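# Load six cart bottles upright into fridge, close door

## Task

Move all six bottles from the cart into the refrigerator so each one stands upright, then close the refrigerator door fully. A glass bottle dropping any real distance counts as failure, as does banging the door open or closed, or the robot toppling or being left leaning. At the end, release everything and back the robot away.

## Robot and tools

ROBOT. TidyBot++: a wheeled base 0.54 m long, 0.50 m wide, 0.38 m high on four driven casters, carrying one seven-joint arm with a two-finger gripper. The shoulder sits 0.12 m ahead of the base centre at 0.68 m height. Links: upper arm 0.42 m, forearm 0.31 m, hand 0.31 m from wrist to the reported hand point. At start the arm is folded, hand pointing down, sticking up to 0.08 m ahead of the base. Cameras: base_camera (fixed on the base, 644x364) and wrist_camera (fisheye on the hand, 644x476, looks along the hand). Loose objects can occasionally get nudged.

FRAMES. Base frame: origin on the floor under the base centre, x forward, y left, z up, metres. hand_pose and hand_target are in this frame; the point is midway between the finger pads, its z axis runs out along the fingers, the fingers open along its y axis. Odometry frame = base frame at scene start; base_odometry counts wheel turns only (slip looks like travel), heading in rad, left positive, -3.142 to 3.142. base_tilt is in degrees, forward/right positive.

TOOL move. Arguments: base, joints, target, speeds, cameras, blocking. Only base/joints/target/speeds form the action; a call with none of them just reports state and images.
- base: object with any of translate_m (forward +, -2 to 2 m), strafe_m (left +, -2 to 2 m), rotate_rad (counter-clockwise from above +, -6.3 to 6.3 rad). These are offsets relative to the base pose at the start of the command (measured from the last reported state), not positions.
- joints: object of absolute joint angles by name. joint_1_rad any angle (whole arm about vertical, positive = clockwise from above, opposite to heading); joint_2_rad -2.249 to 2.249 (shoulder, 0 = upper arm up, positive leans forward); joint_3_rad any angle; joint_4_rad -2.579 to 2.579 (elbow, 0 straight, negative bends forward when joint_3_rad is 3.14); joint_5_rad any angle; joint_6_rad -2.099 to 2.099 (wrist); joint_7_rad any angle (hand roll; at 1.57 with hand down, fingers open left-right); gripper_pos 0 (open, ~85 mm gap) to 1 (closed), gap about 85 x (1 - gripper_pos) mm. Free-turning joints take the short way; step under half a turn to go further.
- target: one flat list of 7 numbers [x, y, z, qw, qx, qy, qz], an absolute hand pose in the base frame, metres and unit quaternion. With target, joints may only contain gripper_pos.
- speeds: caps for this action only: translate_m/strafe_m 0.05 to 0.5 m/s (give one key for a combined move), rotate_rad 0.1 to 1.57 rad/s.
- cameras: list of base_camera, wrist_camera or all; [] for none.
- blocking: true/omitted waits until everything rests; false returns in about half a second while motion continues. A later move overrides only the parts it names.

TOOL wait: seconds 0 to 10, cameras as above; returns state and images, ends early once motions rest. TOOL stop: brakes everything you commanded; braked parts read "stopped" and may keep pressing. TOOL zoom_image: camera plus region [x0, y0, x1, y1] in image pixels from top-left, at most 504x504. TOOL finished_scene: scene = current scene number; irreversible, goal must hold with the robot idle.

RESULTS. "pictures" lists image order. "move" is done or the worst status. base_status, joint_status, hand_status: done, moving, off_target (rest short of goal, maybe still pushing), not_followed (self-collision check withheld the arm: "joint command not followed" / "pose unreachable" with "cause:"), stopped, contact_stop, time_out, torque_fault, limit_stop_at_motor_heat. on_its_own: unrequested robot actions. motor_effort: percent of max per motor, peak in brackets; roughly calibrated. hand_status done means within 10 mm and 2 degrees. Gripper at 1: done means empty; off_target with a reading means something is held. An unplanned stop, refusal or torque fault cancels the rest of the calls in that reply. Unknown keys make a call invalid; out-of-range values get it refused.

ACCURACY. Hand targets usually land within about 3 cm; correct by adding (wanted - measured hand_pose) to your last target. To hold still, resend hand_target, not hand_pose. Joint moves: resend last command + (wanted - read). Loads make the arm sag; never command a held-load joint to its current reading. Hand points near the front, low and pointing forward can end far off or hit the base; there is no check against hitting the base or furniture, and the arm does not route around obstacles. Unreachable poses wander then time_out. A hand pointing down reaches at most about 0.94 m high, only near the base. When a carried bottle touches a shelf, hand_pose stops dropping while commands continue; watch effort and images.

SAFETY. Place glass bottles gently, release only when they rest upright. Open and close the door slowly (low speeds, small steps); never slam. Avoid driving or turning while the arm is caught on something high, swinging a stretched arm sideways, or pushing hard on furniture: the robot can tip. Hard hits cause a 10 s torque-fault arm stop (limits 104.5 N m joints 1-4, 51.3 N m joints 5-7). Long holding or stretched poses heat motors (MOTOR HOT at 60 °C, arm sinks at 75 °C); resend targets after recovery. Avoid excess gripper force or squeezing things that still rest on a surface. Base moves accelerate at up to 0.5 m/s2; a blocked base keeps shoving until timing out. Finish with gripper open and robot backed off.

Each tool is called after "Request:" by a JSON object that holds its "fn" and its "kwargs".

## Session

Request:
{"fn": "move", "kwargs": {}}

Scene clock: 0.00 s.
base_odometry: x=+0.000 y=+0.000 heading=+0.000
base_tilt: forward=-0.7 right=-0.2
base_status: not commanded
joint_positions: joint_1_rad=+0.036 joint_2_rad=-0.325 joint_3_rad=+3.185 joint_4_rad=-2.548 joint_5_rad=-0.014 joint_6_rad=-0.850 joint_7_rad=+1.603 gripper_pos=+0.000
joint_status: not commanded
motor_effort: joint_1_rad=+0 joint_2_rad=-2 joint_3_rad=+2 joint_4_rad=+12 joint_5_rad=-1 joint_6_rad=+1 joint_7_rad=+0
hand_pose: x=+0.2566 y=-0.0046 z=+0.5795 quat_wxyz=(-0.010, +0.999, -0.027, +0.035) (m; base frame)
hand_target: x=+0.2560 y=-0.0045 z=+0.5792 quat_wxyz=(-0.010, +0.999, -0.027, +0.034) (m; base frame)
hand_status: not commanded
pictures: base_camera, wrist_camera
camera_calibration:
wrist_camera: T_world_to_cam=[[-0.0133032, -0.999726, 0.0192554, -0.0199541], [-0.995292, 0.0113903, -0.096251, 0.371005], [0.0960053, -0.0204452, -0.995171, 0.686431], [0, 0, 0, 1]] pos_world=[0.303092, -0.0101403, 0.71921]

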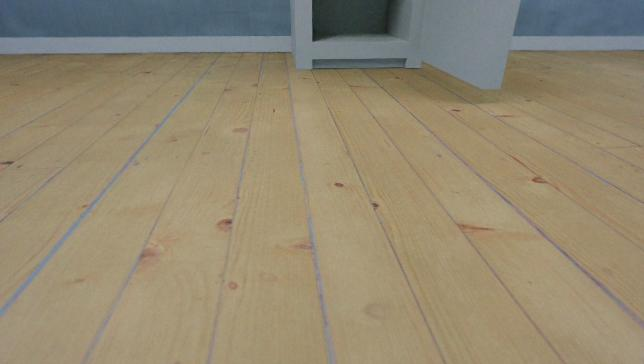

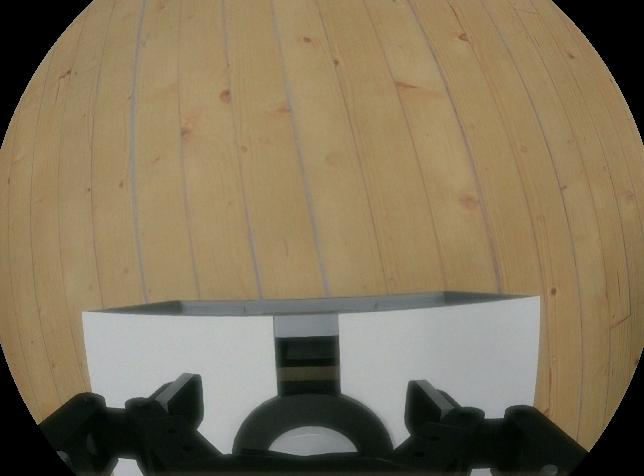

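Request:
{"fn": "zoom_image", "kwargs": {"camera": "base_camera", "region": [270, 0, 530, 110]}}

Scaled by 1.938.

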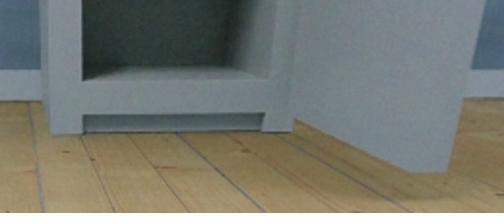

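Request:
{"fn": "move", "kwargs": {"joints": {"joint_1_rad": 0.0, "joint_2_rad": -0.37, "joint_3_rad": 3.1416, "joint_4_rad": -1.577, "joint_5_rad": 0.0, "joint_6_rad": -0.543, "joint_7_rad": 1.571, "gripper_pos": 0.0}}}

Scene clock: 16.77 s.
move: done
base_odometry: x=+0.000 y=+0.000 heading=+0.000
base_tilt: forward=-0.7 right=-0.2
base_status: not commanded
joint_positions: joint_1_rad=+0.021 joint_2_rad=-0.336 joint_3_rad=+3.157 joint_4_rad=-1.612 joint_5_rad=-0.014 joint_6_rad=-0.585 joint_7_rad=+1.603 gripper_pos=+0.000
joint_status: all done
motor_effort: joint_1_rad=+0(1) joint_2_rad=-8(9) joint_3_rad=+1(2) joint_4_rad=+18(20) joint_5_rad=-1(2) joint_6_rad=+9(10) joint_7_rad=+0(1)
hand_pose: x=+0.5791 y=-0.0143 z=+1.0816 quat_wxyz=(+0.011, +0.802, -0.005, +0.598) (m; base frame)
hand_target: x=+0.5669 y=+0.0013 z=+1.1305 quat_wxyz=(+0.000, +0.768, +0.000, +0.641) (m; base frame)
hand_status: not commanded
pictures: base_camera, wrist_camera
camera_calibration:
wrist_camera: T_world_to_cam=[[-0.0465835, -0.996808, 0.0648351, -0.0650018], [-0.261511, -0.0504723, -0.96388, 1.25312], [0.964076, -0.061856, -0.258325, -0.145316], [0, 0, 0, 1]] pos_world=[0.464771, -0.0105352, 1.17453]

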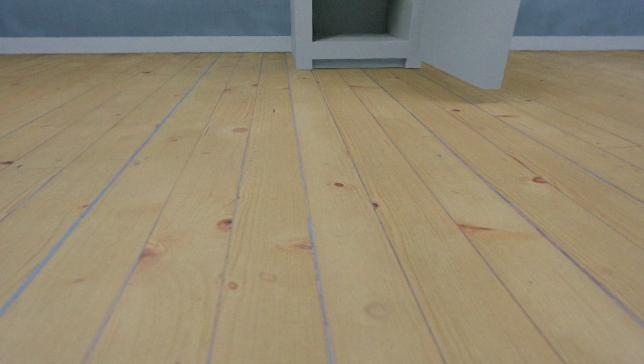

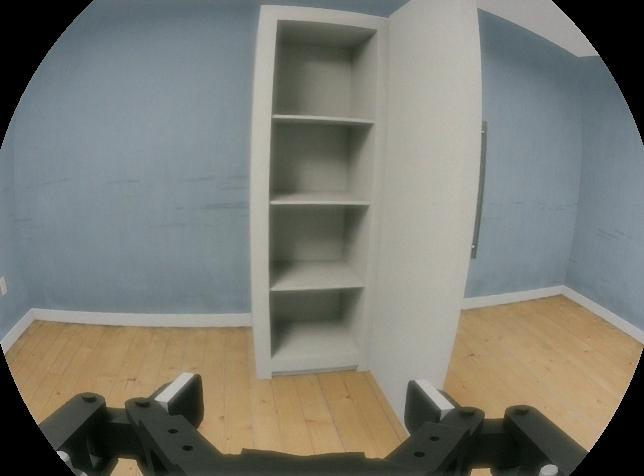

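Request:
{"fn": "move", "kwargs": {"base": {"rotate_rad": 1.4}}}

Scene clock: 24.27 s.
move: done
base_odometry: x=+0.000 y=+0.000 heading=+1.399
base_tilt: forward=-0.7 right=-0.2
base_status: done
joint_positions: joint_1_rad=+0.011 joint_2_rad=-0.336 joint_3_rad=+3.144 joint_4_rad=-1.612 joint_5_rad=-0.014 joint_6_rad=-0.582 joint_7_rad=+1.603 gripper_pos=+0.000
joint_status: not commanded
motor_effort: joint_1_rad=+0(2) joint_2_rad=-8(10) joint_3_rad=+1(3) joint_4_rad=+19(20) joint_5_rad=-1(2) joint_6_rad=+9(10) joint_7_rad=+0(1)
hand_pose: x=+0.5795 y=-0.0027 z=+1.0826 quat_wxyz=(+0.007, +0.801, +0.005, +0.599) (m; base frame)
hand_target: x=+0.5669 y=+0.0013 z=+1.1305 quat_wxyz=(+0.000, +0.768, +0.000, +0.641) (m; base frame)
hand_status: not commanded
pictures: base_camera, wrist_camera
camera_calibration:
wrist_camera: T_world_to_cam=[[-0.0253099, -0.997299, 0.0689459, -0.0702682], [-0.257303, -0.0601455, -0.964457, 1.25283], [0.965999, -0.0421503, -0.255086, -0.149256], [0, 0, 0, 1]] pos_world=[0.46476, -0.00101744, 1.17507]

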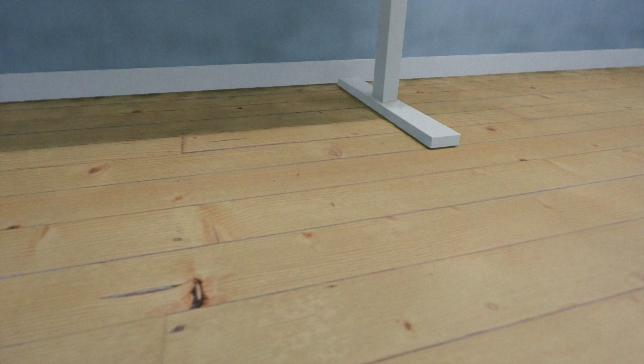

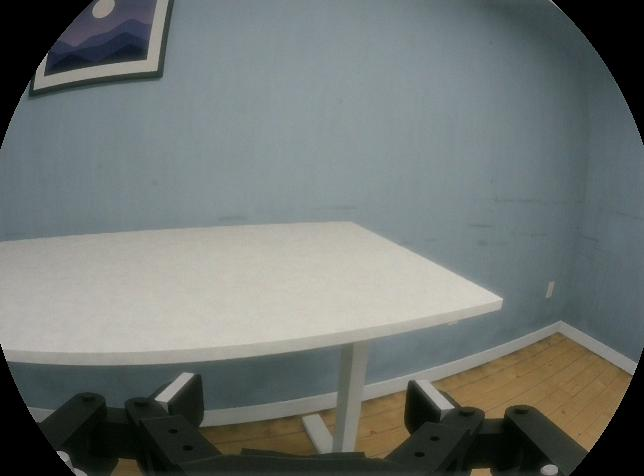

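Request:
{"fn": "move", "kwargs": {"base": {"rotate_rad": 1.4}}}

Scene clock: 32.10 s.
move: done
base_odometry: x=+0.000 y=+0.000 heading=+2.798
base_tilt: forward=-0.7 right=-0.2
base_status: done
joint_positions: joint_1_rad=+0.008 joint_2_rad=-0.337 joint_3_rad=+3.140 joint_4_rad=-1.612 joint_5_rad=-0.014 joint_6_rad=-0.581 joint_7_rad=+1.603 gripper_pos=+0.000
joint_status: not commanded
motor_effort: joint_1_rad=+0(2) joint_2_rad=-8(10) joint_3_rad=+2(3) joint_4_rad=+19(20) joint_5_rad=-1(2) joint_6_rad=+9(10) joint_7_rad=+0(1)
hand_pose: x=+0.5794 y=+0.0012 z=+1.0827 quat_wxyz=(+0.005, +0.801, +0.008, +0.599) (m; base frame)
hand_target: x=+0.5669 y=+0.0013 z=+1.1305 quat_wxyz=(+0.000, +0.768, +0.000, +0.641) (m; base frame)
hand_status: not commanded
pictures: base_camera, wrist_camera
camera_calibration:
wrist_camera: T_world_to_cam=[[-0.0181367, -0.997357, 0.0703529, -0.0720728], [-0.256489, -0.0633687, -0.964468, 1.2527], [0.966377, -0.035537, -0.254662, -0.149736], [0, 0, 0, 1]] pos_world=[0.464698, 0.00217864, 1.17513]

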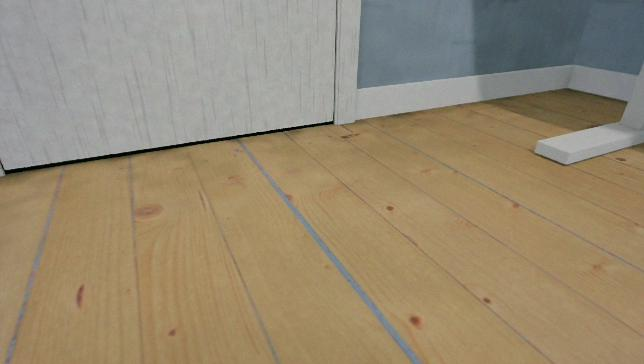

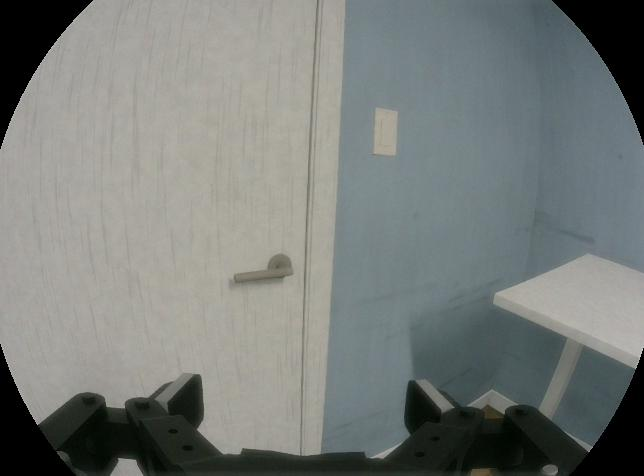

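Request:
{"fn": "move", "kwargs": {"base": {"rotate_rad": 1.4}}}

Scene clock: 41.20 s.
move: done
base_odometry: x=+0.000 y=+0.000 heading=-2.086
base_tilt: forward=-0.7 right=-0.2
base_status: done
joint_positions: joint_1_rad=+0.006 joint_2_rad=-0.337 joint_3_rad=+3.138 joint_4_rad=-1.612 joint_5_rad=-0.014 joint_6_rad=-0.581 joint_7_rad=+1.603 gripper_pos=+0.000
joint_status: not commanded
motor_effort: joint_1_rad=+0(2) joint_2_rad=-8(10) joint_3_rad=+2(3) joint_4_rad=+18(20) joint_5_rad=-1(2) joint_6_rad=+9(9) joint_7_rad=+0(1)
hand_pose: x=+0.5794 y=+0.0029 z=+1.0827 quat_wxyz=(+0.004, +0.801, +0.010, +0.599) (m; base frame)
hand_target: x=+0.5669 y=+0.0013 z=+1.1305 quat_wxyz=(+0.000, +0.768, +0.000, +0.641) (m; base frame)
hand_status: not commanded
pictures: base_camera, wrist_camera
camera_calibration:
wrist_camera: T_world_to_cam=[[-0.0149341, -0.997373, 0.0708818, -0.0728103], [-0.256053, -0.0647111, -0.964494, 1.25265], [0.966547, -0.0325534, -0.254414, -0.150003], [0, 0, 0, 1]] pos_world=[0.464643, 0.00355846, 1.17517]

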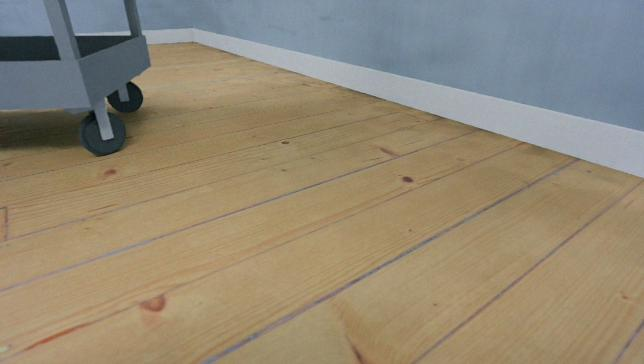

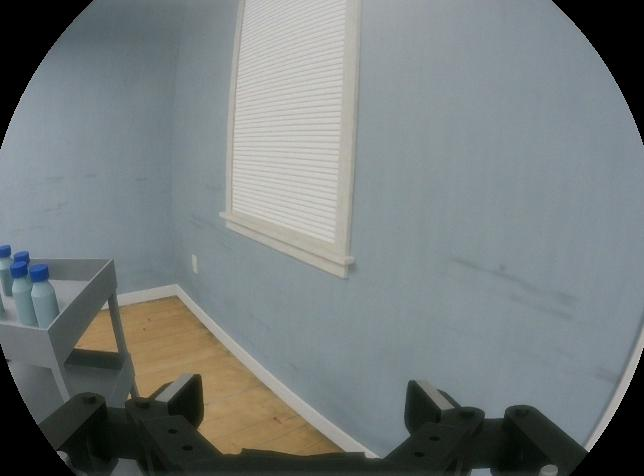

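Request:
{"fn": "move", "kwargs": {"base": {"rotate_rad": 0.7}}}

Scene clock: 44.60 s.
move: done
base_odometry: x=+0.000 y=+0.000 heading=-1.386
base_tilt: forward=-0.7 right=-0.2
base_status: done
joint_positions: joint_1_rad=+0.005 joint_2_rad=-0.337 joint_3_rad=+3.137 joint_4_rad=-1.612 joint_5_rad=-0.014 joint_6_rad=-0.581 joint_7_rad=+1.603 gripper_pos=+0.000
joint_status: not commanded
motor_effort: joint_1_rad=+0(1) joint_2_rad=-9(9) joint_3_rad=+2(4) joint_4_rad=+19(20) joint_5_rad=-1(2) joint_6_rad=+9(10) joint_7_rad=+0(1)
hand_pose: x=+0.5794 y=+0.0038 z=+1.0827 quat_wxyz=(+0.004, +0.801, +0.010, +0.599) (m; base frame)
hand_target: x=+0.5669 y=+0.0013 z=+1.1305 quat_wxyz=(+0.000, +0.768, +0.000, +0.641) (m; base frame)
hand_status: not commanded
pictures: base_camera, wrist_camera
camera_calibration:
wrist_camera: T_world_to_cam=[[-0.0131888, -0.99738, 0.0711335, -0.0731895], [-0.255941, -0.0654025, -0.964478, 1.25262], [0.966603, -0.0309263, -0.254407, -0.150007], [0, 0, 0, 1]] pos_world=[0.464629, 0.0042878, 1.17517]

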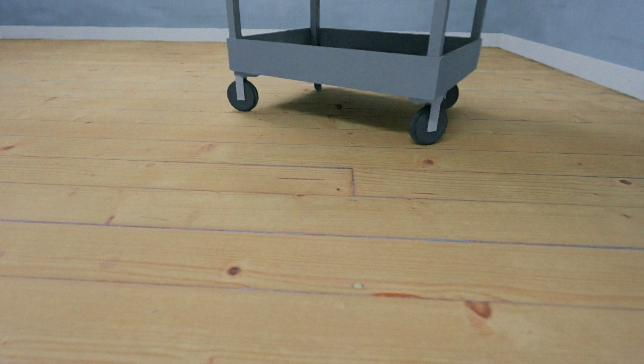

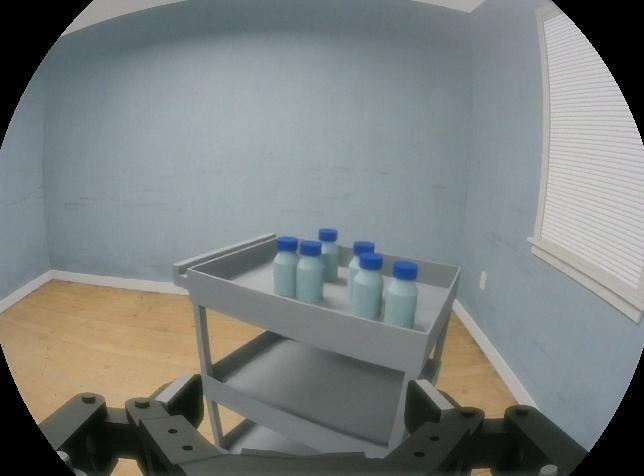

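Request:
{"fn": "zoom_image", "kwargs": {"camera": "wrist_camera", "region": [160, 210, 480, 450]}}

Request:
{"fn": "zoom_image", "kwargs": {"camera": "base_camera", "region": [215, 0, 495, 160]}}

Scaled by 1.575.

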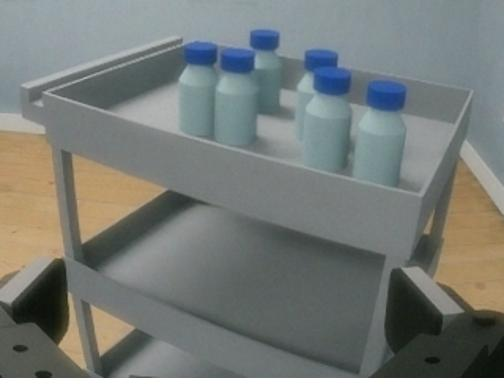

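Scaled by 1.800.

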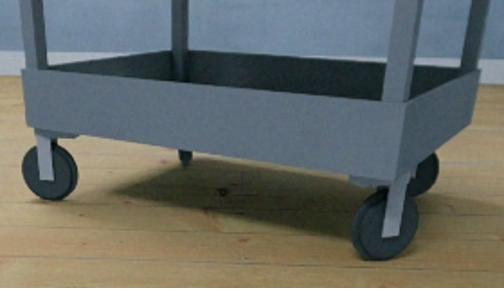

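Request:
{"fn": "move", "kwargs": {"base": {"translate_m": 1.33, "strafe_m": 1.027, "rotate_rad": -1.51}, "joints": {"joint_1_rad": 0.0, "joint_2_rad": -0.418, "joint_3_rad": 3.1416, "joint_4_rad": -1.577, "joint_5_rad": 0.0, "joint_6_rad": -0.453, "joint_7_rad": 1.54}, "speeds": {"rotate_rad": 0.8}}}

Scene clock: 176.00 s.
move: done
base_odometry: x=+1.253 y=-1.119 heading=-2.897
base_tilt: forward=-0.7 right=-0.2
base_status: done
joint_positions: joint_1_rad=+0.005 joint_2_rad=-0.407 joint_3_rad=+3.136 joint_4_rad=-1.606 joint_5_rad=-0.014 joint_6_rad=-0.488 joint_7_rad=+1.591 gripper_pos=+0.000
joint_status: all done
motor_effort: joint_1_rad=+0(2) joint_2_rad=-5(9) joint_3_rad=+1(4) joint_4_rad=+19(20) joint_5_rad=-1(2) joint_6_rad=+10(11) joint_7_rad=+1(2)
hand_pose: x=+0.5544 y=+0.0045 z=+1.1465 quat_wxyz=(+0.001, +0.747, +0.006, +0.665) (m; base frame)
hand_target: x=+0.5473 y=+0.0013 z=+1.1793 quat_wxyz=(-0.011, +0.721, -0.011, +0.692) (m; base frame)
hand_status: not commanded
pictures: base_camera, wrist_camera
camera_calibration:
wrist_camera: T_world_to_cam=[[-0.0261143, -0.998066, 0.0564102, -0.0533195], [-0.0895009, -0.0538685, -0.994529, 1.24987], [0.995644, -0.0310202, -0.0879211, -0.31656], [0, 0, 0, 1]] pos_world=[0.425653, 0.00429218, 1.2182]

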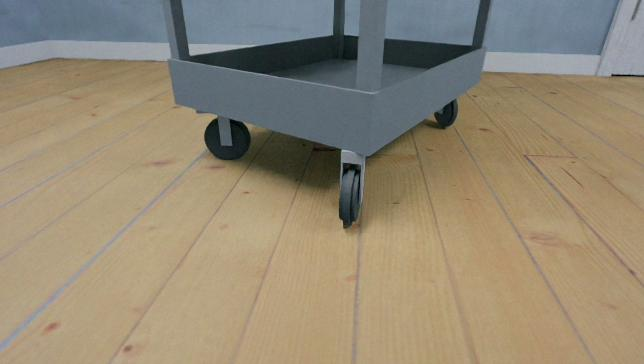

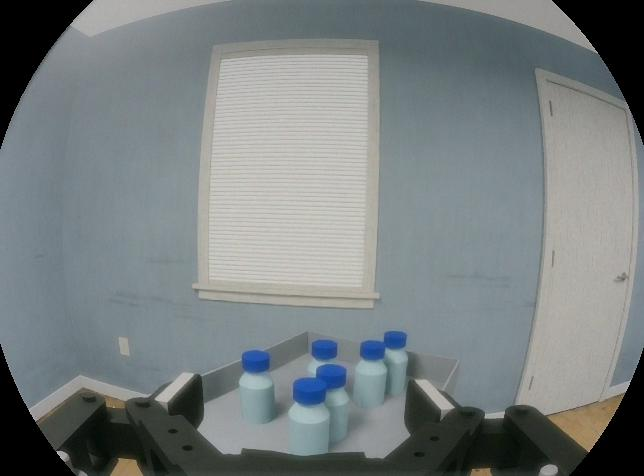

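Request:
{"fn": "zoom_image", "kwargs": {"camera": "wrist_camera", "region": [180, 310, 480, 476]}}

Scaled by 1.680.

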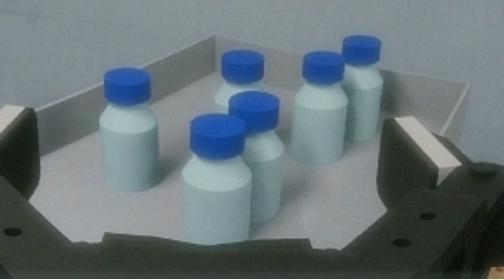

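Request:
{"fn": "move", "kwargs": {"base": {"translate_m": 0.291, "strafe_m": 0.106, "rotate_rad": -0.153}, "joints": {"joint_2_rad": -0.125, "joint_4_rad": -2.13, "joint_6_rad": 0.205}, "speeds": {"translate_m": 0.2}}}

Scene clock: 273.40 s.
move: done
base_odometry: x=+0.997 y=-1.293 heading=-3.051
base_tilt: forward=-0.7 right=-0.2
base_status: done
joint_positions: joint_1_rad=+0.005 joint_2_rad=-0.142 joint_3_rad=+3.139 joint_4_rad=-2.093 joint_5_rad=-0.014 joint_6_rad=+0.163 joint_7_rad=+1.591 gripper_pos=+0.000
joint_status: all done
motor_effort: joint_1_rad=+0(1) joint_2_rad=-13(16) joint_3_rad=+1(3) joint_4_rad=+18(22) joint_5_rad=-1(1) joint_6_rad=+10(11) joint_7_rad=+0(1)
hand_pose: x=+0.6554 y=-0.0003 z=+0.9143 quat_wxyz=(+0.004, +0.780, +0.001, +0.626) (m; base frame)
hand_target: x=+0.6549 y=+0.0013 z=+0.8963 quat_wxyz=(-0.010, +0.783, -0.012, +0.622) (m; base frame)
hand_status: not commanded
pictures: base_camera, wrist_camera
camera_calibration:
wrist_camera: T_world_to_cam=[[-0.0315669, -0.997847, 0.0574816, -0.0398053], [-0.190372, -0.0504549, -0.980415, 1.08095], [0.981204, -0.0418916, -0.18837, -0.336379], [0, 0, 0, 1]] pos_world=[0.534583, 0.000728173, 0.998704]

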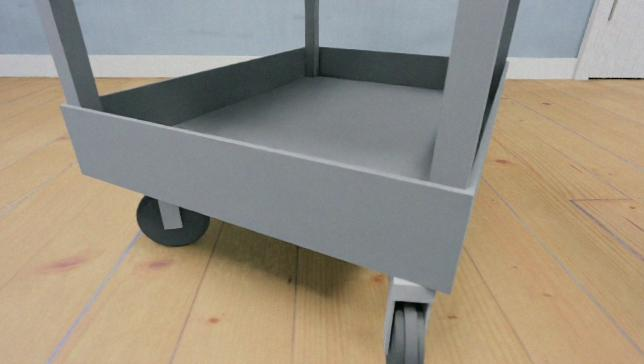

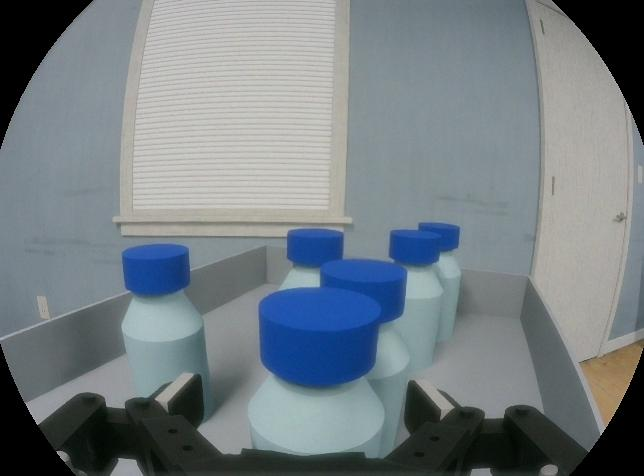

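Request:
{"fn": "zoom_image", "kwargs": {"camera": "wrist_camera", "region": [230, 240, 450, 440]}}

Scaled by 2.291.

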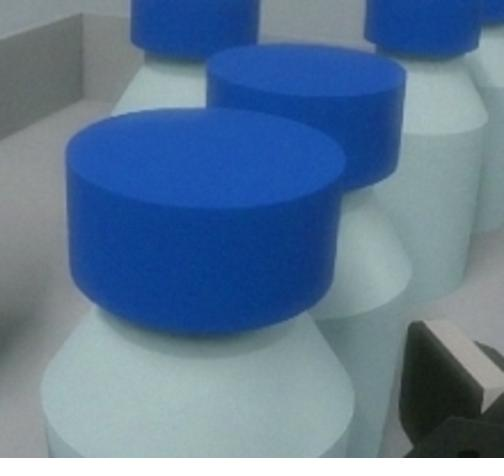

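Request:
{"fn": "move", "kwargs": {"base": {"translate_m": 0.039, "strafe_m": -0.0055}, "speeds": {"translate_m": 0.15}, "cameras": ["wrist_camera"]}}

Scene clock: 299.53 s.
move: done
base_odometry: x=+0.957 y=-1.291 heading=-3.050
base_tilt: forward=-0.7 right=-0.2
base_status: done
joint_positions: joint_1_rad=+0.005 joint_2_rad=-0.134 joint_3_rad=+3.139 joint_4_rad=-2.095 joint_5_rad=-0.014 joint_6_rad=+0.166 joint_7_rad=+1.591 gripper_pos=+0.000
joint_status: not commanded
motor_effort: joint_1_rad=+0(2) joint_2_rad=-14(16) joint_3_rad=+1(3) joint_4_rad=+18(20) joint_5_rad=-1(1) joint_6_rad=+9(10) joint_7_rad=+0(1)
hand_pose: x=+0.6570 y=-0.0003 z=+0.9102 quat_wxyz=(+0.004, +0.782, +0.001, +0.624) (m; base frame)
hand_target: x=+0.6549 y=+0.0013 z=+0.8963 quat_wxyz=(-0.010, +0.783, -0.012, +0.622) (m; base frame)
hand_status: not commanded
pictures: wrist_camera
camera_calibration:
wrist_camera: T_world_to_cam=[[-0.0312556, -0.997847, 0.0576548, -0.0399041], [-0.19632, -0.0504305, -0.979242, 1.08014], [0.980042, -0.0419256, -0.194322, -0.332569], [0, 0, 0, 1]] pos_world=[0.536737, 0.000710381, 0.995389]

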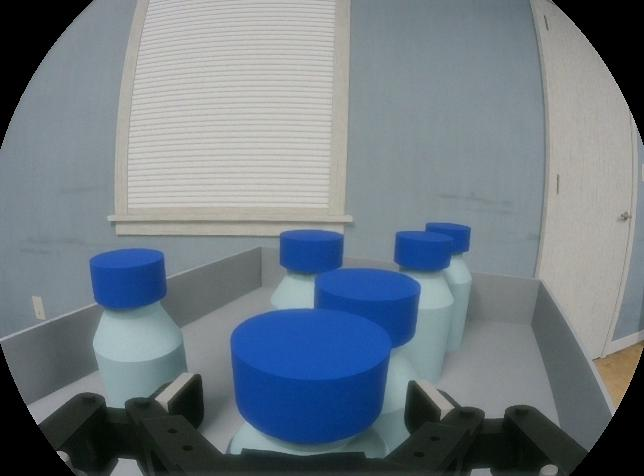

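Request:
{"fn": "move", "kwargs": {"joints": {"gripper_pos": 0.6}, "cameras": ["wrist_camera"]}}

Scene clock: 305.87 s.
move: off_target
base_odometry: x=+0.957 y=-1.291 heading=-3.050
base_tilt: forward=-0.7 right=-0.2
base_status: not commanded
joint_positions: joint_1_rad=+0.005 joint_2_rad=-0.134 joint_3_rad=+3.140 joint_4_rad=-2.095 joint_5_rad=-0.014 joint_6_rad=+0.171 joint_7_rad=+1.591 gripper_pos=+0.442
joint_status: gripper_pos off_target (ended at +0.442, target +0.600)
motor_effort: joint_1_rad=+0(2) joint_2_rad=-13(15) joint_3_rad=+1(2) joint_4_rad=+17(20) joint_5_rad=-1(1) joint_6_rad=+9(11) joint_7_rad=+0(1)
hand_pose: x=+0.6573 y=-0.0012 z=+0.9114 quat_wxyz=(+0.004, +0.780, +0.000, +0.626) (m; base frame)
hand_target: x=+0.6549 y=+0.0013 z=+0.8963 quat_wxyz=(-0.010, +0.783, -0.012, +0.622) (m; base frame)
hand_status: not commanded
pictures: wrist_camera
camera_calibration:
wrist_camera: T_world_to_cam=[[-0.0330279, -0.997806, 0.0573703, -0.039386], [-0.192053, -0.0499958, -0.98011, 1.07929], [0.980829, -0.0433891, -0.18998, -0.337096], [0, 0, 0, 1]] pos_world=[0.536613, 0.0000340731, 0.996042]

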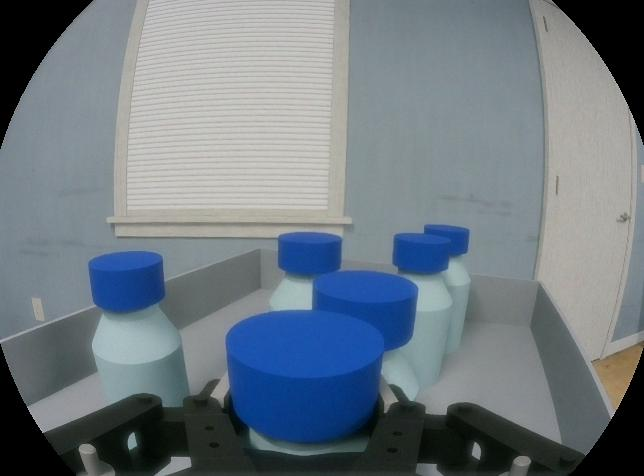

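Request:
{"fn": "move", "kwargs": {"joints": {"joint_2_rad": -0.236, "joint_4_rad": -1.829, "joint_6_rad": -0.12}, "cameras": ["wrist_camera"]}}

Request:
{"fn": "move", "kwargs": {"joints": {"joint_2_rad": -0.38, "joint_4_rad": -1.686, "joint_6_rad": -0.408}, "cameras": ["wrist_camera"]}}

Scene clock: 407.23 s.
move: done
base_odometry: x=+0.957 y=-1.291 heading=-3.050
base_tilt: forward=-0.7 right=-0.2
base_status: not commanded
joint_positions: joint_1_rad=+0.005 joint_2_rad=-0.177 joint_3_rad=+3.140 joint_4_rad=-1.887 joint_5_rad=-0.014 joint_6_rad=-0.088 joint_7_rad=+1.591 gripper_pos=+0.442
joint_status: all done
motor_effort: joint_1_rad=+0(1) joint_2_rad=-16(19) joint_3_rad=+1(2) joint_4_rad=+23(24) joint_5_rad=-1(1) joint_6_rad=+13(14) joint_7_rad=+0(1)
hand_pose: x=+0.6596 y=+0.0000 z=+0.9819 quat_wxyz=(+0.003, +0.783, +0.001, +0.622) (m; base frame)
hand_target: x=+0.6431 y=+0.0013 z=+1.0398 quat_wxyz=(-0.010, +0.755, -0.012, +0.655) (m; base frame)
hand_status: not commanded
pictures: wrist_camera
camera_calibration:
wrist_camera: T_world_to_cam=[[-0.0290622, -0.997967, 0.0567268, -0.0441922], [-0.200356, -0.0497833, -0.978458, 1.1527], [0.979292, -0.0398016, -0.198501, -0.316558], [0, 0, 0, 1]] pos_world=[0.539667, 0.000683045, 1.06753]

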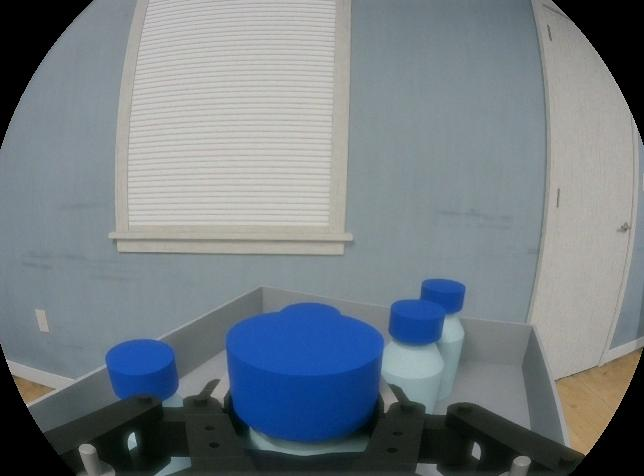

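Scene clock: 408.67 s.
move: done
base_odometry: x=+0.957 y=-1.291 heading=-3.050
base_tilt: forward=-0.7 right=-0.2
base_status: not commanded
joint_positions: joint_1_rad=+0.005 joint_2_rad=-0.343 joint_3_rad=+3.140 joint_4_rad=-1.739 joint_5_rad=-0.014 joint_6_rad=-0.375 joint_7_rad=+1.591 gripper_pos=+0.442
joint_status: all done
motor_effort: joint_1_rad=+0(1) joint_2_rad=-11(19) joint_3_rad=+1(2) joint_4_rad=+23(26) joint_5_rad=-1(1) joint_6_rad=+12(14) joint_7_rad=+0(1)
hand_pose: x=+0.5921 y=+0.0015 z=+1.0711 quat_wxyz=(+0.001, +0.774, +0.003, +0.633) (m; base frame)
hand_target: x=+0.5744 y=+0.0013 z=+1.1104 quat_wxyz=(-0.010, +0.756, -0.012, +0.655) (m; base frame)
hand_status: not commanded
pictures: wrist_camera
camera_calibration:
wrist_camera: T_world_to_cam=[[-0.0267123, -0.998054, 0.0563526, -0.050678], [-0.17257, -0.0509223, -0.98368, 1.21572], [0.984635, -0.0360011, -0.170874, -0.265492], [0, 0, 0, 1]] pos_world=[0.469856, 0.00176969, 1.15337]

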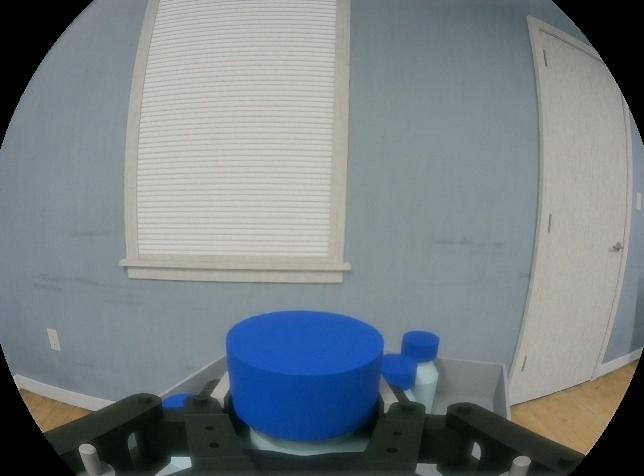

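Request:
{"fn": "move", "kwargs": {"cameras": ["base_camera", "wrist_camera"]}}

Scene clock: 438.83 s.
base_odometry: x=+0.957 y=-1.291 heading=-3.050
base_tilt: forward=-0.7 right=-0.2
base_status: not commanded
joint_positions: joint_1_rad=+0.005 joint_2_rad=-0.343 joint_3_rad=+3.140 joint_4_rad=-1.739 joint_5_rad=-0.014 joint_6_rad=-0.376 joint_7_rad=+1.591 gripper_pos=+0.442
joint_status: all done
motor_effort: joint_1_rad=+0(1) joint_2_rad=-11(19) joint_3_rad=+1(2) joint_4_rad=+22(26) joint_5_rad=-1(1) joint_6_rad=+12(14) joint_7_rad=+0(1)
hand_pose: x=+0.5921 y=+0.0015 z=+1.0709 quat_wxyz=(+0.001, +0.774, +0.003, +0.633) (m; base frame)
hand_target: x=+0.5744 y=+0.0013 z=+1.1104 quat_wxyz=(-0.010, +0.756, -0.012, +0.655) (m; base frame)
hand_status: not commanded
pictures: base_camera, wrist_camera
camera_calibration:
wrist_camera: T_world_to_cam=[[-0.0266657, -0.998054, 0.0563697, -0.0507108], [-0.173228, -0.0509231, -0.983564, 1.21577], [0.984521, -0.0359922, -0.171533, -0.264712], [0, 0, 0, 1]] pos_world=[0.469869, 0.0017713, 1.15324]

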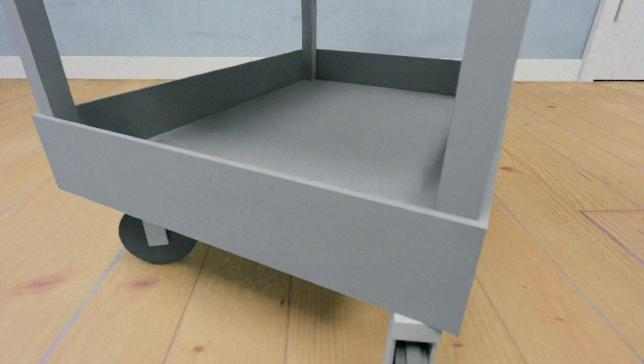

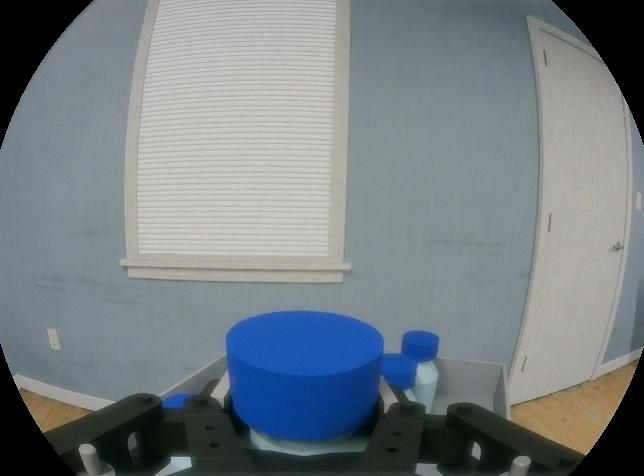

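Request:
{"fn": "move", "kwargs": {"base": {"translate_m": -0.306, "strafe_m": -1.114, "rotate_rad": -3.087}, "speeds": {"rotate_rad": 1.1}, "joints": {"joint_1_rad": 0.0, "joint_2_rad": -0.40, "joint_3_rad": 3.1416, "joint_4_rad": -1.577, "joint_5_rad": 0.0, "joint_6_rad": -0.543, "joint_7_rad": 1.54, "gripper_pos": 0.6}, "cameras": ["base_camera", "wrist_camera"]}}

Scene clock: 466.80 s.
move: off_target
base_odometry: x=+1.161 y=-0.154 heading=+0.146
base_tilt: forward=-0.7 right=-0.2
base_status: done
joint_positions: joint_1_rad=+0.003 joint_2_rad=-0.347 joint_3_rad=+3.139 joint_4_rad=-1.635 joint_5_rad=-0.014 joint_6_rad=-0.511 joint_7_rad=+1.591 gripper_pos=+0.442
joint_status: gripper_pos off_target (ended at +0.442, target +0.600); the others done
motor_effort: joint_1_rad=+0(3) joint_2_rad=-10(14) joint_3_rad=+2(6) joint_4_rad=+22(25) joint_5_rad=-1(2) joint_6_rad=+13(14) joint_7_rad=+0(1)
hand_pose: x=+0.5810 y=+0.0036 z=+1.0949 quat_wxyz=(+0.000, +0.783, +0.005, +0.622) (m; base frame)
hand_target: x=+0.5533 y=+0.0014 z=+1.1437 quat_wxyz=(-0.010, +0.758, -0.012, +0.652) (m; base frame)
hand_status: not commanded
pictures: base_camera, wrist_camera
camera_calibration:
wrist_camera: T_world_to_cam=[[-0.0202103, -0.998132, 0.0576566, -0.0554103], [-0.200072, -0.0524643, -0.978376, 1.24744], [0.979573, -0.0313087, -0.198638, -0.217113], [0, 0, 0, 1]] pos_world=[0.461136, 0.00334192, 1.18054]

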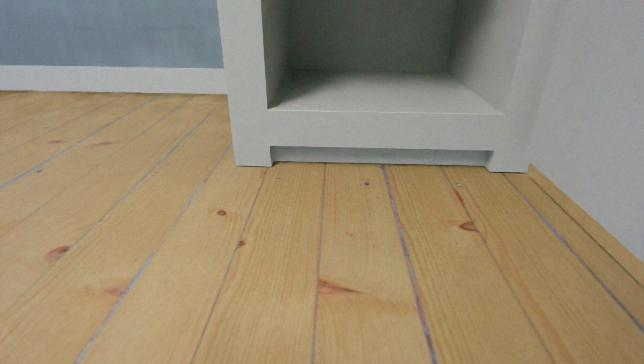

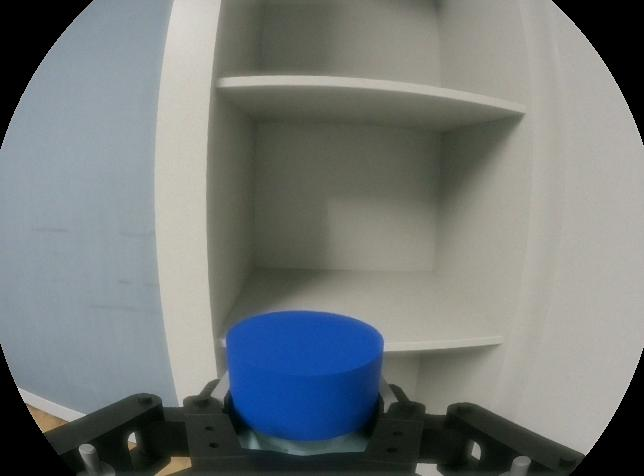

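Request:
{"fn": "zoom_image", "kwargs": {"camera": "base_camera", "region": [210, 120, 350, 200]}}

Request:
{"fn": "zoom_image", "kwargs": {"camera": "base_camera", "region": [450, 120, 590, 200]}}

Request:
{"fn": "zoom_image", "kwargs": {"camera": "wrist_camera", "region": [200, 200, 560, 476]}}

Scaled by 3.600.

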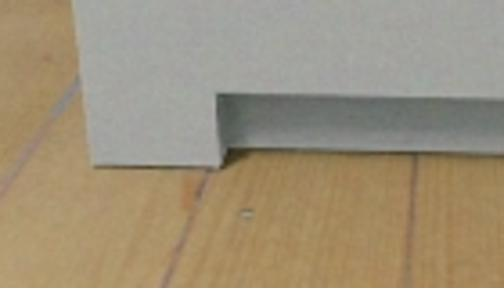

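Scaled by 3.600.

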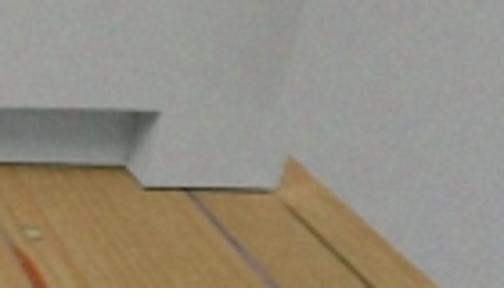

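Scaled by 1.400.

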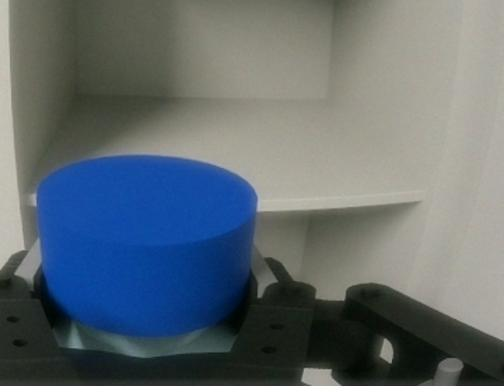

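Request:
{"fn": "zoom_image", "kwargs": {"camera": "base_camera", "region": [504, 140, 644, 300]}}

Scaled by 3.150.

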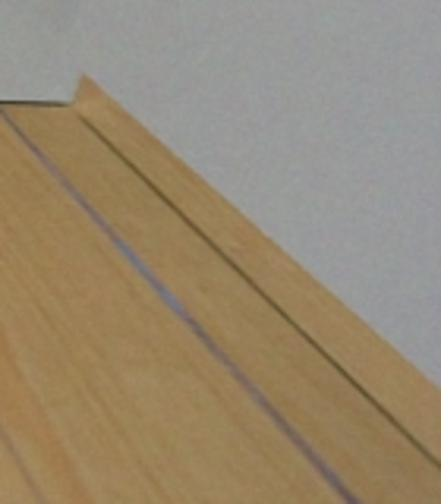

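Request:
{"fn": "move", "kwargs": {"base": {"translate_m": 0.603, "strafe_m": 0.03}, "speeds": {"translate_m": 0.25}, "cameras": ["wrist_camera", "base_camera"]}}

Request:
{"fn": "move", "kwargs": {"joints": {"joint_2_rad": -0.40, "joint_4_rad": -1.80, "joint_6_rad": -0.313}, "cameras": ["wrist_camera"]}}

Scene clock: 535.43 s.
move: done
base_odometry: x=+1.753 y=-0.036 heading=+0.145
base_tilt: forward=-0.7 right=-0.2
base_status: done
joint_positions: joint_1_rad=+0.003 joint_2_rad=-0.361 joint_3_rad=+3.139 joint_4_rad=-1.635 joint_5_rad=-0.014 joint_6_rad=-0.513 joint_7_rad=+1.591 gripper_pos=+0.442
joint_status: not commanded
motor_effort: joint_1_rad=+0(1) joint_2_rad=-9(13) joint_3_rad=+2(3) joint_4_rad=+22(23) joint_5_rad=-1(1) joint_6_rad=+13(14) joint_7_rad=+0(1)
hand_pose: x=+0.5749 y=+0.0036 z=+1.1008 quat_wxyz=(+0.000, +0.779, +0.005, +0.627) (m; base frame)
hand_target: x=+0.5533 y=+0.0014 z=+1.1437 quat_wxyz=(-0.010, +0.758, -0.012, +0.652) (m; base frame)
hand_status: not commanded
pictures: base_camera, wrist_camera
camera_calibration:
wrist_camera: T_world_to_cam=[[-0.0208947, -0.99813, 0.0574467, -0.0552311], [-0.18799, -0.052512, -0.980766, 1.24776], [0.981949, -0.0312922, -0.186541, -0.224639], [0, 0, 0, 1]] pos_world=[0.453996, 0.00336497, 1.18503]

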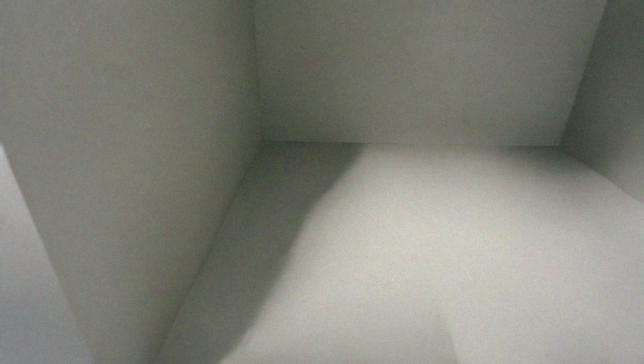

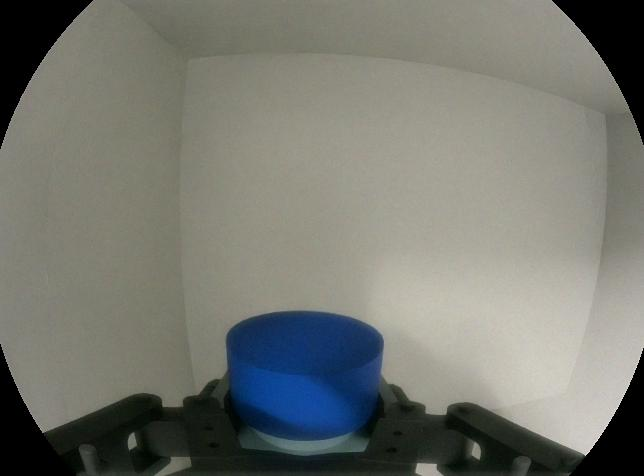

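Scene clock: 536.70 s.
move: done
base_odometry: x=+1.753 y=-0.036 heading=+0.145
base_tilt: forward=-0.7 right=-0.2
base_status: not commanded
joint_positions: joint_1_rad=+0.003 joint_2_rad=-0.361 joint_3_rad=+3.139 joint_4_rad=-1.788 joint_5_rad=-0.014 joint_6_rad=-0.376 joint_7_rad=+1.591 gripper_pos=+0.442
joint_status: all done
motor_effort: joint_1_rad=+0(1) joint_2_rad=-10(12) joint_3_rad=+1(2) joint_4_rad=+22(24) joint_5_rad=-1(1) joint_6_rad=+13(14) joint_7_rad=+0(1)
hand_pose: x=+0.5843 y=+0.0031 z=+1.0491 quat_wxyz=(+0.001, +0.784, +0.004, +0.621) (m; base frame)
hand_target: x=+0.5731 y=+0.0014 z=+1.0787 quat_wxyz=(-0.010, +0.755, -0.012, +0.655) (m; base frame)
hand_status: not commanded
pictures: wrist_camera
camera_calibration:
wrist_camera: T_world_to_cam=[[-0.0218351, -0.998114, 0.0573693, -0.0520142], [-0.203962, -0.0517289, -0.977611, 1.20479], [0.978735, -0.0330474, -0.202448, -0.22495], [0, 0, 0, 1]] pos_world=[0.464763, 0.00297254, 1.13526]

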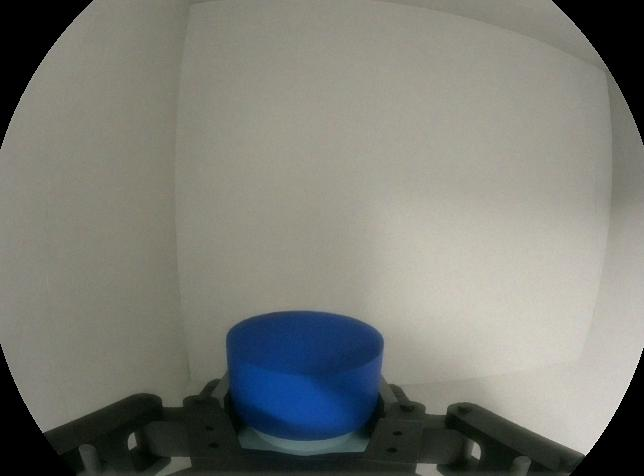

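Request:
{"fn": "move", "kwargs": {"joints": {"joint_2_rad": -0.40, "joint_4_rad": -1.815, "joint_6_rad": -0.298}, "cameras": []}}

Request:
{"fn": "move", "kwargs": {"joints": {"joint_2_rad": -0.40, "joint_4_rad": -1.835, "joint_6_rad": -0.283}, "cameras": ["wrist_camera"]}}

Scene clock: 541.67 s.
move: done
base_odometry: x=+1.753 y=-0.036 heading=+0.145
base_tilt: forward=-0.7 right=-0.2
base_status: not commanded
joint_positions: joint_1_rad=+0.003 joint_2_rad=-0.361 joint_3_rad=+3.139 joint_4_rad=-1.799 joint_5_rad=-0.014 joint_6_rad=-0.358 joint_7_rad=+1.591 gripper_pos=+0.442
joint_status: all done
motor_effort: joint_1_rad=+0(1) joint_2_rad=-10(11) joint_3_rad=+1(2) joint_4_rad=+22(24) joint_5_rad=-1(1) joint_6_rad=+13(14) joint_7_rad=+0(1)
hand_pose: x=+0.5853 y=+0.0030 z=+1.0476 quat_wxyz=(+0.001, +0.782, +0.004, +0.623) (m; base frame)
hand_target: x=+0.5738 y=+0.0014 z=+1.0740 quat_wxyz=(-0.010, +0.755, -0.012, +0.655) (m; base frame)
hand_status: not commanded
pictures: none
No camera images: "cameras" was empty.

Scene clock: 542.27 s.
move: done
base_odometry: x=+1.753 y=-0.036 heading=+0.145
base_tilt: forward=-0.7 right=-0.2
base_status: not commanded
joint_positions: joint_1_rad=+0.003 joint_2_rad=-0.361 joint_3_rad=+3.139 joint_4_rad=-1.817 joint_5_rad=-0.014 joint_6_rad=-0.341 joint_7_rad=+1.591 gripper_pos=+0.442
joint_status: all done
motor_effort: joint_1_rad=+1(1) joint_2_rad=-10(11) joint_3_rad=+2(2) joint_4_rad=+22(23) joint_5_rad=-1(1) joint_6_rad=+12(13) joint_7_rad=+0(1)
hand_pose: x=+0.5860 y=+0.0029 z=+1.0416 quat_wxyz=(+0.001, +0.782, +0.004, +0.623) (m; base frame)
hand_target: x=+0.5745 y=+0.0014 z=+1.0662 quat_wxyz=(-0.010, +0.757, -0.012, +0.653) (m; base frame)
hand_status: not commanded
pictures: wrist_camera
camera_calibration:
wrist_camera: T_world_to_cam=[[-0.022666, -0.998107, 0.0571751, -0.0510112], [-0.198179, -0.0515692, -0.978808, 1.19564], [0.979904, -0.0335166, -0.196635, -0.234811], [0, 0, 0, 1]] pos_world=[0.465886, 0.00287344, 1.12705]

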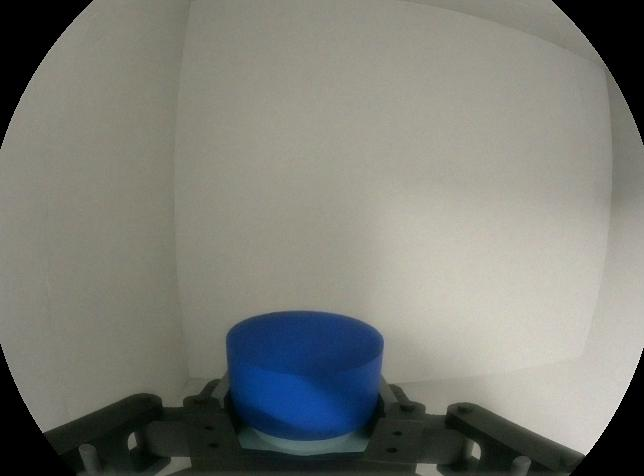

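Request:
{"fn": "move", "kwargs": {"joints": {"joint_2_rad": -0.40, "joint_4_rad": -1.855, "joint_6_rad": -0.268}, "cameras": []}}

Request:
{"fn": "move", "kwargs": {"joints": {"joint_2_rad": -0.40, "joint_4_rad": -1.87, "joint_6_rad": -0.268}, "cameras": ["wrist_camera"]}}

Scene clock: 547.17 s.
move: done
base_odometry: x=+1.753 y=-0.036 heading=+0.145
base_tilt: forward=-0.7 right=-0.2
base_status: not commanded
joint_positions: joint_1_rad=+0.003 joint_2_rad=-0.362 joint_3_rad=+3.139 joint_4_rad=-1.829 joint_5_rad=-0.014 joint_6_rad=-0.318 joint_7_rad=+1.591 gripper_pos=+0.442
joint_status: all done
motor_effort: joint_1_rad=+1(1) joint_2_rad=-9(10) joint_3_rad=+2(2) joint_4_rad=+21(23) joint_5_rad=-1(1) joint_6_rad=+12(12) joint_7_rad=+0(1)
hand_pose: x=+0.5867 y=+0.0028 z=+1.0415 quat_wxyz=(+0.001, +0.779, +0.004, +0.627) (m; base frame)
hand_target: x=+0.5751 y=+0.0014 z=+1.0585 quat_wxyz=(-0.010, +0.759, -0.012, +0.651) (m; base frame)
hand_status: not commanded
pictures: none
No camera images: "cameras" was empty.

Scene clock: 547.70 s.
move: done
base_odometry: x=+1.753 y=-0.036 heading=+0.145
base_tilt: forward=-0.7 right=-0.2
base_status: not commanded
joint_positions: joint_1_rad=+0.003 joint_2_rad=-0.365 joint_3_rad=+3.139 joint_4_rad=-1.836 joint_5_rad=-0.014 joint_6_rad=-0.310 joint_7_rad=+1.591 gripper_pos=+0.442
joint_status: all done
motor_effort: joint_1_rad=+0(1) joint_2_rad=-8(9) joint_3_rad=+2(2) joint_4_rad=+20(21) joint_5_rad=-1(1) joint_6_rad=+10(12) joint_7_rad=+0(1)
hand_pose: x=+0.5860 y=+0.0028 z=+1.0412 quat_wxyz=(+0.001, +0.777, +0.004, +0.629) (m; base frame)
hand_target: x=+0.5749 y=+0.0014 z=+1.0492 quat_wxyz=(-0.010, +0.764, -0.012, +0.645) (m; base frame)
hand_status: not commanded
pictures: wrist_camera
camera_calibration:
wrist_camera: T_world_to_cam=[[-0.0239703, -0.998099, 0.0567796, -0.0499343], [-0.182853, -0.0514606, -0.981792, 1.18933], [0.982848, -0.0339162, -0.181272, -0.252611], [0, 0, 0, 1]] pos_world=[0.464554, 0.00279659, 1.12472]

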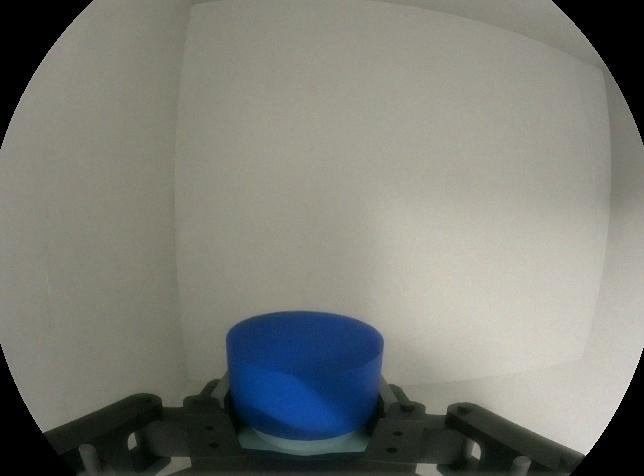

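Request:
{"fn": "move", "kwargs": {"joints": {"joint_2_rad": -0.40, "joint_4_rad": -1.885, "joint_6_rad": -0.272}, "cameras": []}}

Request:
{"fn": "move", "kwargs": {"joints": {"gripper_pos": 0.1}, "cameras": ["wrist_camera"]}}

Scene clock: 551.50 s.
move: done
base_odometry: x=+1.753 y=-0.036 heading=+0.145
base_tilt: forward=-0.7 right=-0.2
base_status: not commanded
joint_positions: joint_1_rad=+0.003 joint_2_rad=-0.369 joint_3_rad=+3.139 joint_4_rad=-1.843 joint_5_rad=-0.014 joint_6_rad=-0.303 joint_7_rad=+1.591 gripper_pos=+0.442
joint_status: all done
motor_effort: joint_1_rad=+1(1) joint_2_rad=-7(9) joint_3_rad=+2(2) joint_4_rad=+20(20) joint_5_rad=-1(1) joint_6_rad=+8(10) joint_7_rad=+1(1)
hand_pose: x=+0.5850 y=+0.0027 z=+1.0408 quat_wxyz=(+0.001, +0.776, +0.004, +0.630) (m; base frame)
hand_target: x=+0.5743 y=+0.0014 z=+1.0386 quat_wxyz=(-0.010, +0.770, -0.012, +0.638) (m; base frame)
hand_status: not commanded
pictures: none
No camera images: "cameras" was empty.

Scene clock: 552.33 s.
move: done
base_odometry: x=+1.753 y=-0.036 heading=+0.145
base_tilt: forward=-0.7 right=-0.2
base_status: not commanded
joint_positions: joint_1_rad=+0.003 joint_2_rad=-0.369 joint_3_rad=+3.139 joint_4_rad=-1.848 joint_5_rad=-0.014 joint_6_rad=-0.303 joint_7_rad=+1.591 gripper_pos=+0.100
joint_status: all done
motor_effort: joint_1_rad=+0(1) joint_2_rad=-8(9) joint_3_rad=+2(3) joint_4_rad=+19(21) joint_5_rad=-1(1) joint_6_rad=+9(11) joint_7_rad=+1(1)
hand_pose: x=+0.5848 y=+0.0027 z=+1.0376 quat_wxyz=(+0.001, +0.778, +0.004, +0.628) (m; base frame)
hand_target: x=+0.5743 y=+0.0014 z=+1.0386 quat_wxyz=(-0.010, +0.770, -0.012, +0.638) (m; base frame)
hand_status: not commanded
pictures: wrist_camera
camera_calibration:
wrist_camera: T_world_to_cam=[[-0.0240022, -0.998097, 0.0568073, -0.0498008], [-0.184113, -0.0514385, -0.981558, 1.1861], [0.982612, -0.0340185, -0.182528, -0.250671], [0, 0, 0, 1]] pos_world=[0.463494, 0.00277784, 1.1213]

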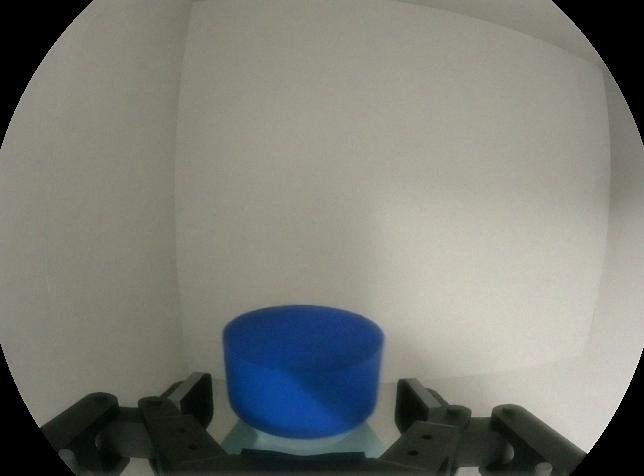

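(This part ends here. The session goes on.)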